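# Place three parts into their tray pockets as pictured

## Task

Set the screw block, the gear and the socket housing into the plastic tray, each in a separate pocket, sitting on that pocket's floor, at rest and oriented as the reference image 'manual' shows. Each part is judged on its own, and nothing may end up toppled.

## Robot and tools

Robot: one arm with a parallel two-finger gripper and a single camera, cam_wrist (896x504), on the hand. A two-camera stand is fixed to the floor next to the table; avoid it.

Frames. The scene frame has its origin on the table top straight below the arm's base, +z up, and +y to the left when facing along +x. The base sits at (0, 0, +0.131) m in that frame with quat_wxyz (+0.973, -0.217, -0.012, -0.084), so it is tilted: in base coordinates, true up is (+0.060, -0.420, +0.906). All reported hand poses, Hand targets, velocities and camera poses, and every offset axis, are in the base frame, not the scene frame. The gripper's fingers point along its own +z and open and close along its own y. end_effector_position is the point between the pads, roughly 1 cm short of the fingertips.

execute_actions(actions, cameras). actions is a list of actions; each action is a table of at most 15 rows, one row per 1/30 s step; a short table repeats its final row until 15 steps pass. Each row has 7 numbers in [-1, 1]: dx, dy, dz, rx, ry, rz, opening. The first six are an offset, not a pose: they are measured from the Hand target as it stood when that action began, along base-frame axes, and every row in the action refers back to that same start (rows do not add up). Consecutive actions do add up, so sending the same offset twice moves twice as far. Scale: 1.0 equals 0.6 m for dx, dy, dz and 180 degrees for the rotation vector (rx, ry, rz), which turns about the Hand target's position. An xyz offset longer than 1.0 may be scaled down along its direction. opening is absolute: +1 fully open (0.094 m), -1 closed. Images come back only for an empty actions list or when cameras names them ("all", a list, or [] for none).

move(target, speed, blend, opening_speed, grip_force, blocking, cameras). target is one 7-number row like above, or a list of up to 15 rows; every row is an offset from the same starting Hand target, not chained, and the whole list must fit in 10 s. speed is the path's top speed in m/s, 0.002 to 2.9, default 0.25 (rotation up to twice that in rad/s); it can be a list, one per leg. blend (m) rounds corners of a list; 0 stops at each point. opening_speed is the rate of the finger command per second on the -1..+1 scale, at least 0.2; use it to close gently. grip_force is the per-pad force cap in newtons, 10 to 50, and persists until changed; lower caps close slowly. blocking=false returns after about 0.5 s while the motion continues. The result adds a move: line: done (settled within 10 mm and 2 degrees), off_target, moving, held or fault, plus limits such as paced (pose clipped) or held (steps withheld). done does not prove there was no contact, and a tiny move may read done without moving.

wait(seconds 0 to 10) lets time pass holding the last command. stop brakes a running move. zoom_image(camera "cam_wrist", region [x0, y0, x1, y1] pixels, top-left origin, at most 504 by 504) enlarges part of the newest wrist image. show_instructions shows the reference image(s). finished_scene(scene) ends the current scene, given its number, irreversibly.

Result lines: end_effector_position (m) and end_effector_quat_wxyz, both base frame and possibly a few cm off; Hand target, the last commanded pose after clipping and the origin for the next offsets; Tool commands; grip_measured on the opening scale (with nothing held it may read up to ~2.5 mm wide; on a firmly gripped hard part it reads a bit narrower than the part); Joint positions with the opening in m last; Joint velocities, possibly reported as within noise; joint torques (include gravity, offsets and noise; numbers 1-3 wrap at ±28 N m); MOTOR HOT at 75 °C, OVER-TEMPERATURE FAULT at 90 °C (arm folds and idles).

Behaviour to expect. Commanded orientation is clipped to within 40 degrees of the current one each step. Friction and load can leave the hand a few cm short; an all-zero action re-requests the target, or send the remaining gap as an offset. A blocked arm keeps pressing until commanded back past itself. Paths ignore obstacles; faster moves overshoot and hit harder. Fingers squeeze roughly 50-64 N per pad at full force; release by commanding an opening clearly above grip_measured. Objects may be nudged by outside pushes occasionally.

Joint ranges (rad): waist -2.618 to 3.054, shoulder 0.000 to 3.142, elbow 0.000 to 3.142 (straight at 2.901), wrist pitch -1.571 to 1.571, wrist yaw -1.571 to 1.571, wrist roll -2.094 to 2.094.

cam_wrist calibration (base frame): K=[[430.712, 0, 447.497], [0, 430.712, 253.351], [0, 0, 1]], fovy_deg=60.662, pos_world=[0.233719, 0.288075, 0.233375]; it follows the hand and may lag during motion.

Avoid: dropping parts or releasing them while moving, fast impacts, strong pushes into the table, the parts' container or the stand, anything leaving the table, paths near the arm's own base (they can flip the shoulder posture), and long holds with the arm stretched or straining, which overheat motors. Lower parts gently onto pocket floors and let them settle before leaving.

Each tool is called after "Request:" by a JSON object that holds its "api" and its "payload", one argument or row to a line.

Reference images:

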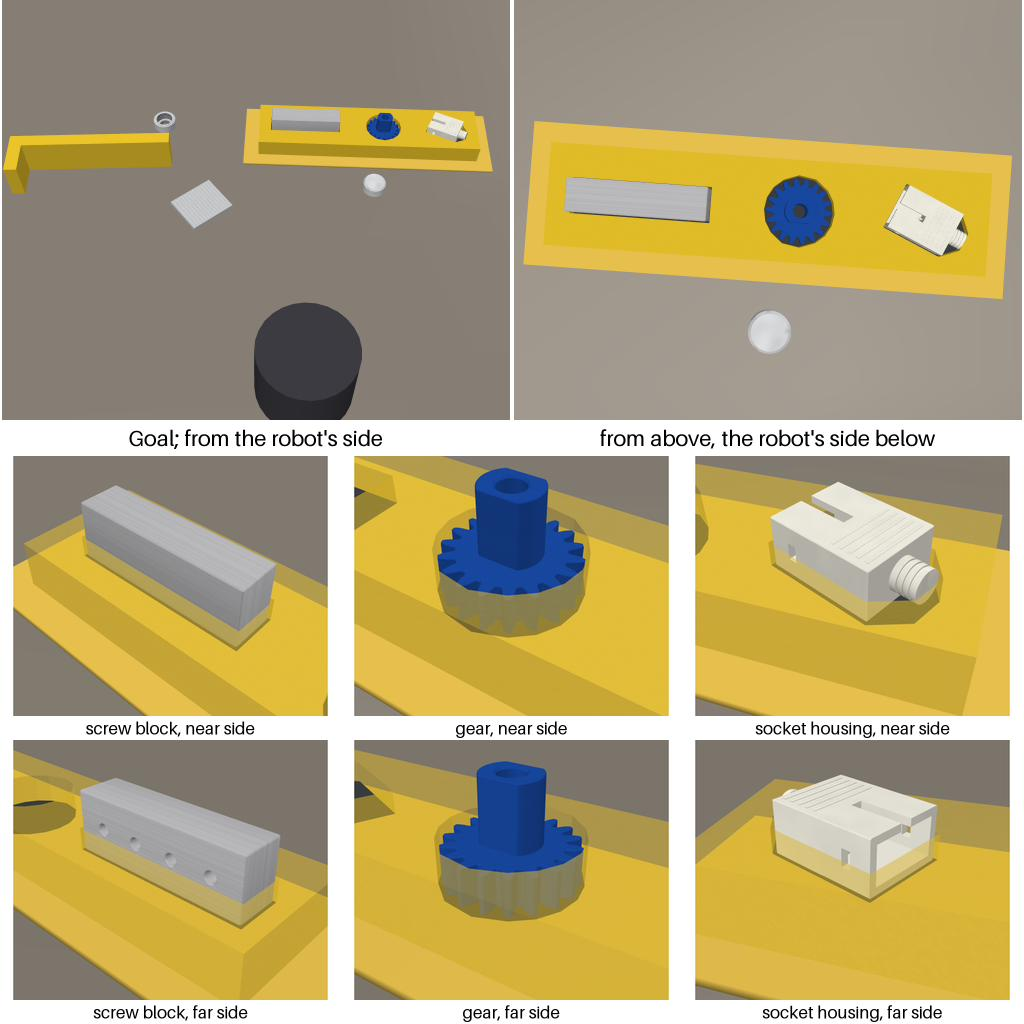

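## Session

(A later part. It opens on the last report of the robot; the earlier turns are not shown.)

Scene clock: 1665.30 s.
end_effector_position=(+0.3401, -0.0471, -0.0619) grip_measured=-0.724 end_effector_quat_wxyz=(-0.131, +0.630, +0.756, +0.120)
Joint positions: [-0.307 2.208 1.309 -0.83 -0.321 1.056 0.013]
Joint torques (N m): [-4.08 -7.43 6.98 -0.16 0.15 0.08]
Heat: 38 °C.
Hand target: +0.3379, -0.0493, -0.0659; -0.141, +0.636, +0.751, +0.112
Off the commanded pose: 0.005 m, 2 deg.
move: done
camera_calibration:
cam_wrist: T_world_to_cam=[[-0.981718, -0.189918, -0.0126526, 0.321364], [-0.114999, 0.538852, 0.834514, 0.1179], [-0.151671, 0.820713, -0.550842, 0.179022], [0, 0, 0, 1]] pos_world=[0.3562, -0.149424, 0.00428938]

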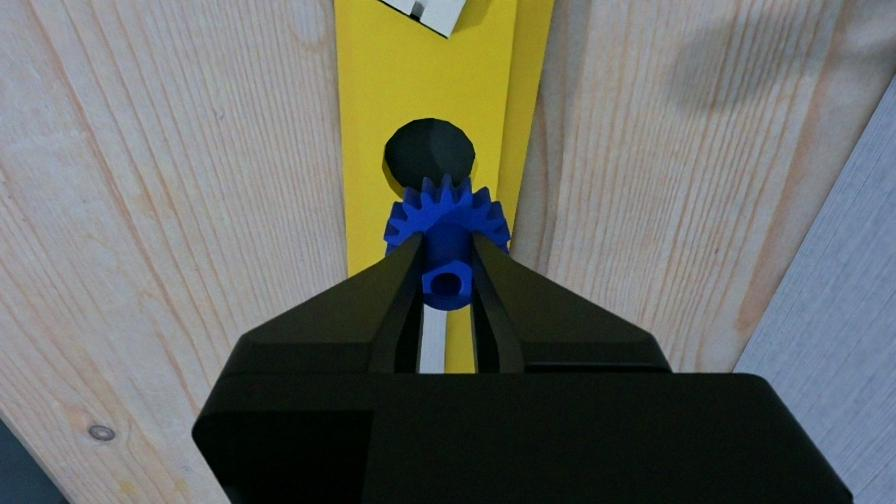

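Request:
{"api": "move", "payload": {
  "target": [0.0082,0.0297,-0.0843,0,0,0,-0.85],
  "speed": 0.12,
  "cameras": ["all"]
}}

Scene clock: 1699.67 s.
end_effector_position=(+0.3461, -0.0331, -0.1082) grip_measured=-0.724 end_effector_quat_wxyz=(-0.137, +0.634, +0.752, +0.117)
Joint positions: [-0.267 2.337 1.306 -0.697 -0.329 1.107 0.013]
Joint torques (N m): [-3.55 -8.32 4.56 0.13 0.13 0.06]
Heat: 35 °C.
Hand target: +0.3429, -0.0314, -0.1164; -0.141, +0.636, +0.751, +0.112
Off the commanded pose: 0.009 m, 1 deg.
move: done
camera_calibration:
cam_wrist: T_world_to_cam=[[-0.983471, -0.181063, 0.00123958, 0.331768], [-0.0975982, 0.535859, 0.838648, 0.144062], [-0.152513, 0.824664, -0.544673, 0.144035], [0, 0, 0, 1]] pos_world=[0.362312, -0.135906, -0.042776]

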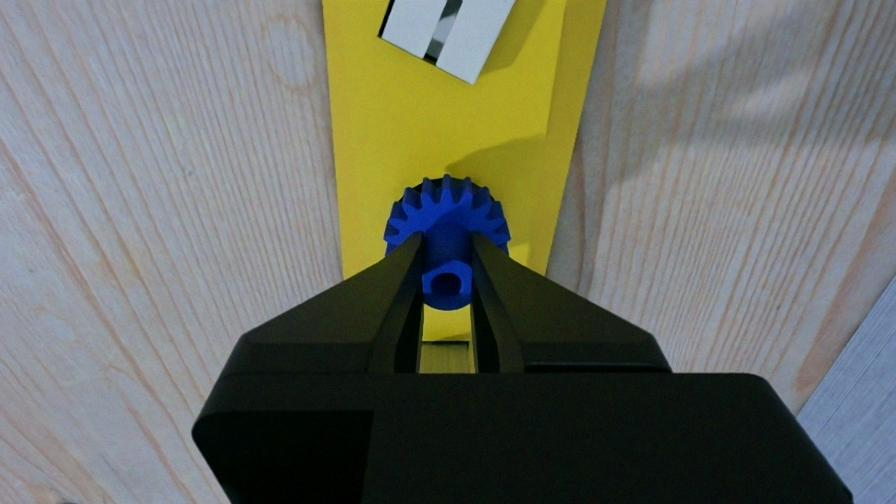

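Request:
{"api": "move", "payload": {
  "target": [-0.003,0.0185,-0.0143,0,0,0,-0.85],
  "speed": 0.08,
  "cameras": ["all"]
}}

Scene clock: 1720.27 s.
end_effector_position=(+0.3479, -0.0233, -0.1131) grip_measured=-0.724 end_effector_quat_wxyz=(-0.132, +0.634, +0.753, +0.121)
Joint positions: [-0.24 2.337 1.282 -0.65 -0.334 1.137 0.013]
Joint torques (N m): [-3.49 -7.62 4.21 0.15 0.14 0.06]
Heat: 35 °C.
Hand target: +0.3411, -0.0203, -0.1250; -0.141, +0.636, +0.751, +0.112
Off the commanded pose: 0.014 m, 2 deg.
move: off_target
camera_calibration:
cam_wrist: T_world_to_cam=[[-0.983677, -0.179619, -0.0108071, 0.334074], [-0.107479, 0.538316, 0.835862, 0.146176], [-0.144319, 0.823379, -0.548834, 0.130223], [0, 0, 0, 1]] pos_world=[0.363126, -0.125906, -0.047102]

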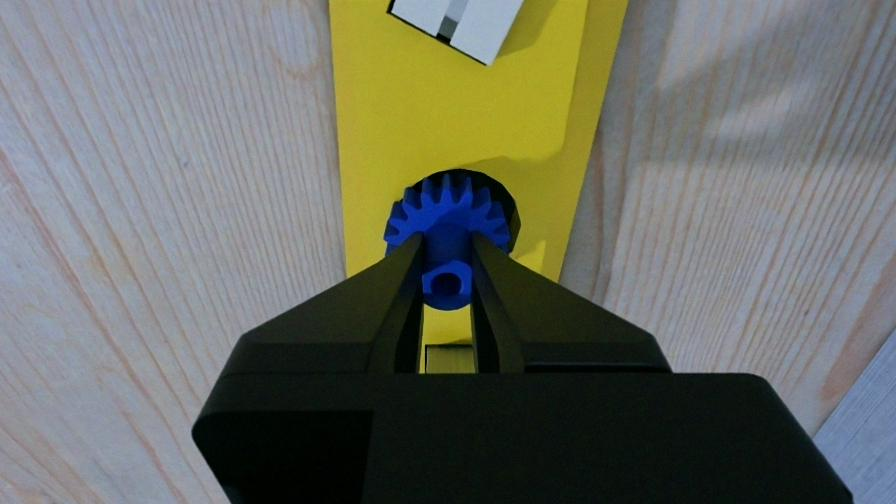

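Request:
{"api": "move", "payload": {
  "target": [
    [-0.0053,-0.0182,0.036,0,0,0,-0.85],
    [-0.0083,0.0028,-0.0092,0,0,0,-0.85]
  ],
  "speed": 0.1,
  "cameras": ["all"]
}}

Scene clock: 1732.30 s.
end_effector_position=(+0.3379, -0.0222, -0.1146) grip_measured=-0.724 end_effector_quat_wxyz=(-0.145, +0.635, +0.750, +0.115)
Joint positions: [-0.244 2.337 1.266 -0.665 -0.334 1.133 0.013]
Joint torques (N m): [-3.06 -7.39 3.26 0.51 0.14 0.11]
Heat: 35 °C.
Hand target: +0.3361, -0.0185, -0.1305; -0.141, +0.636, +0.751, +0.112
Off the commanded pose: 0.016 m, 1 deg.
move: off_target
camera_calibration:
cam_wrist: T_world_to_cam=[[-0.983733, -0.17894, 0.0158025, 0.327482], [-0.0831177, 0.531393, 0.843038, 0.138235], [-0.159251, 0.828011, -0.537622, 0.133503], [0, 0, 0, 1]] pos_world=[0.354905, -0.125399, -0.049938]

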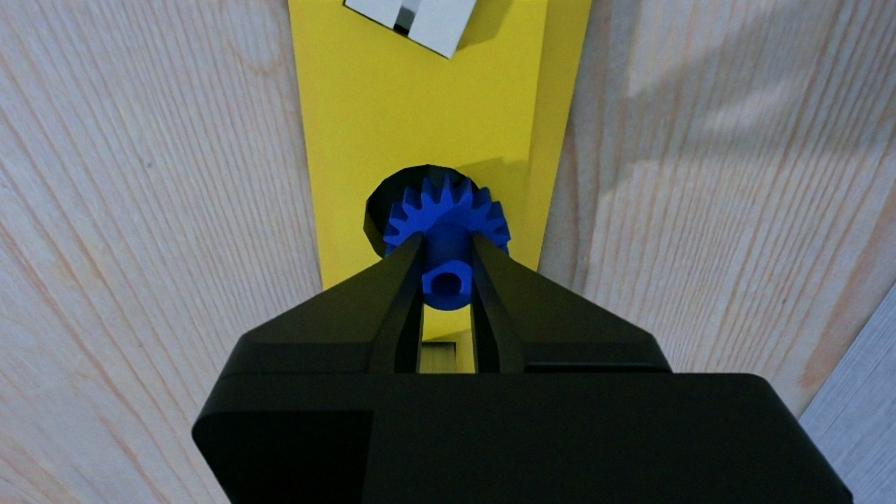

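Request:
{"api": "move", "payload": {
  "target": [0.0135,0.0022,0.003,0,0,0,-0.85],
  "speed": 0.04,
  "cameras": ["all"]
}}

Scene clock: 1744.20 s.
end_effector_position=(+0.3418, -0.0220, -0.1138) grip_measured=-0.724 end_effector_quat_wxyz=(-0.141, +0.638, +0.748, +0.116)
Joint positions: [-0.241 2.337 1.273 -0.662 -0.334 1.145 0.013]
Joint torques (N m): [-2.67 -6.57 5.63 0.31 0.13 0.09]
Heat: 35 °C.
Hand target: +0.3443, -0.0174, -0.1287; -0.141, +0.636, +0.751, +0.112
Off the commanded pose: 0.016 m, 1 deg.
move: off_target
camera_calibration:
cam_wrist: T_world_to_cam=[[-0.985151, -0.171405, 0.00988964, 0.33136], [-0.0846348, 0.534943, 0.840639, 0.138087], [-0.14938, 0.827319, -0.541506, 0.130564], [0, 0, 0, 1]] pos_world=[0.35763, -0.12509, -0.0486568]

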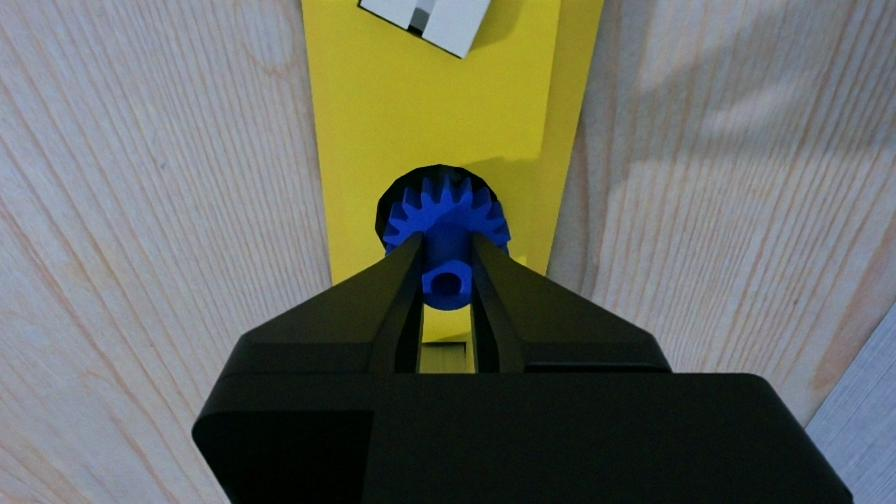

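Request:
{"api": "move", "payload": {
  "target": [0.0078,-0.001,-0.003,0,0,0,-0.85],
  "speed": 0.04,
  "cameras": ["all"]
}}

Scene clock: 1751.90 s.
end_effector_position=(+0.3449, -0.0186, -0.1244) grip_measured=-0.724 end_effector_quat_wxyz=(-0.143, +0.635, +0.750, +0.115)
Joint positions: [-0.229 2.376 1.292 -0.644 -0.335 1.149 0.013]
Joint velocities: [-0.012 -0.007 -0.012 -0.081 0.007 -0.154 0.001]
Joint torques (N m): [-3.47 -8.14 6.26 0.05 0.14 0.06]
Heat: 35 °C.
Hand target: +0.3488, -0.0178, -0.1306; -0.141, +0.636, +0.751, +0.112
Off the commanded pose: 0.007 m, 0 deg.
move: done
camera_calibration:
cam_wrist: T_world_to_cam=[[-0.983801, -0.178721, 0.0139691, 0.334946], [-0.0849333, 0.533313, 0.841644, 0.145605], [-0.15787, 0.826823, -0.539853, 0.125552], [0, 0, 0, 1]] pos_world=[0.361708, -0.1216, -0.0594472]

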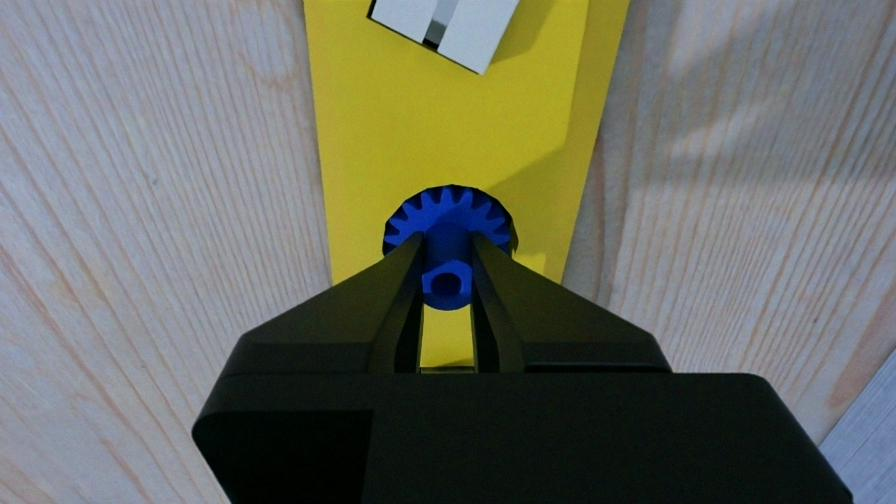

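Request:
{"api": "move", "payload": {
  "target": [
    [-0.001,0.005,-0.006,0,0,0,-0.85],
    [-0.001,0.005,-0.006,0,0,0,-0.5],
    [0.012,-0.084,0.181,0,0,0,-0.5]
  ],
  "speed": [0.05,0.05,0.12],
  "opening_speed": 0.4,
  "cameras": ["all"]
}}

Request:
{"api": "zoom_image", "payload": {
  "camera": "cam_wrist",
  "region": [300, 0, 640, 240]
}}

Scene clock: 1763.13 s.
end_effector_position=(+0.3534, -0.0577, -0.0336) grip_measured=-0.502 end_effector_quat_wxyz=(-0.156, +0.633, +0.750, +0.114)
Joint positions: [-0.327 2.244 1.495 -1.036 -0.326 1.039 0.023]
Joint torques (N m): [-5.23 -11.33 7.08 -0.21 0.24 -0.09]
Heat: 35 °C.
Hand target: +0.3561, -0.0683, -0.0219; -0.141, +0.636, +0.751, +0.112
Off the commanded pose: 0.016 m, 2 deg.
move: off_target
camera_calibration:
cam_wrist: T_world_to_cam=[[-0.982286, -0.185113, 0.0290981, 0.334619], [-0.0726648, 0.519426, 0.85142, 0.0859179], [-0.172723, 0.834224, -0.523676, 0.214466], [0, 0, 0, 1]] pos_world=[0.371978, -0.161598, 0.0294215]

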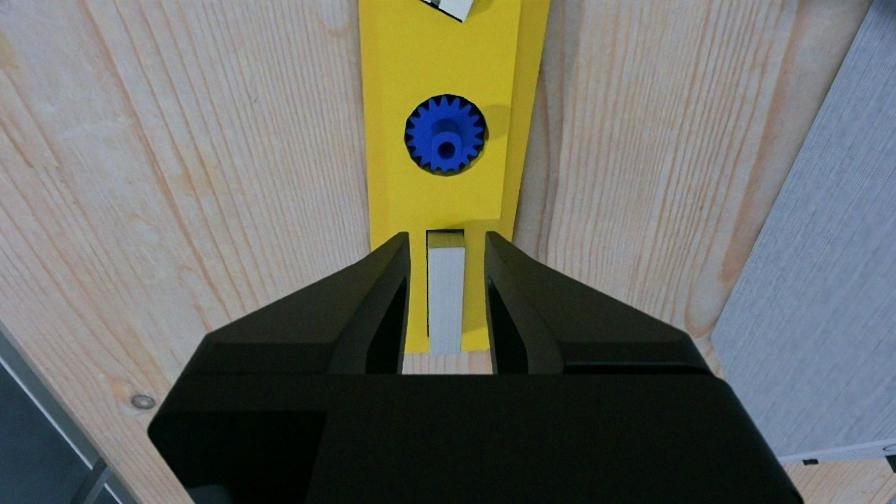

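Scaled by 1.482 from the camera's 896x504 image, which has a finer 1280x720 frame.

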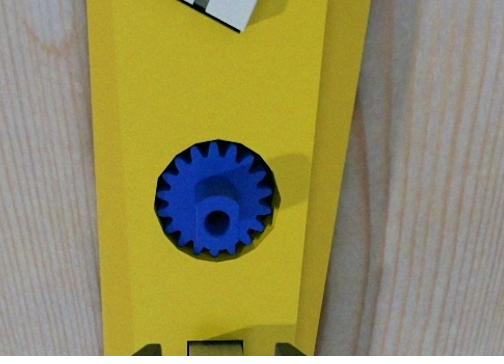

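Request:
{"api": "finished_scene", "payload": {
  "scene": 1
}}

The scene is finished: the task was done.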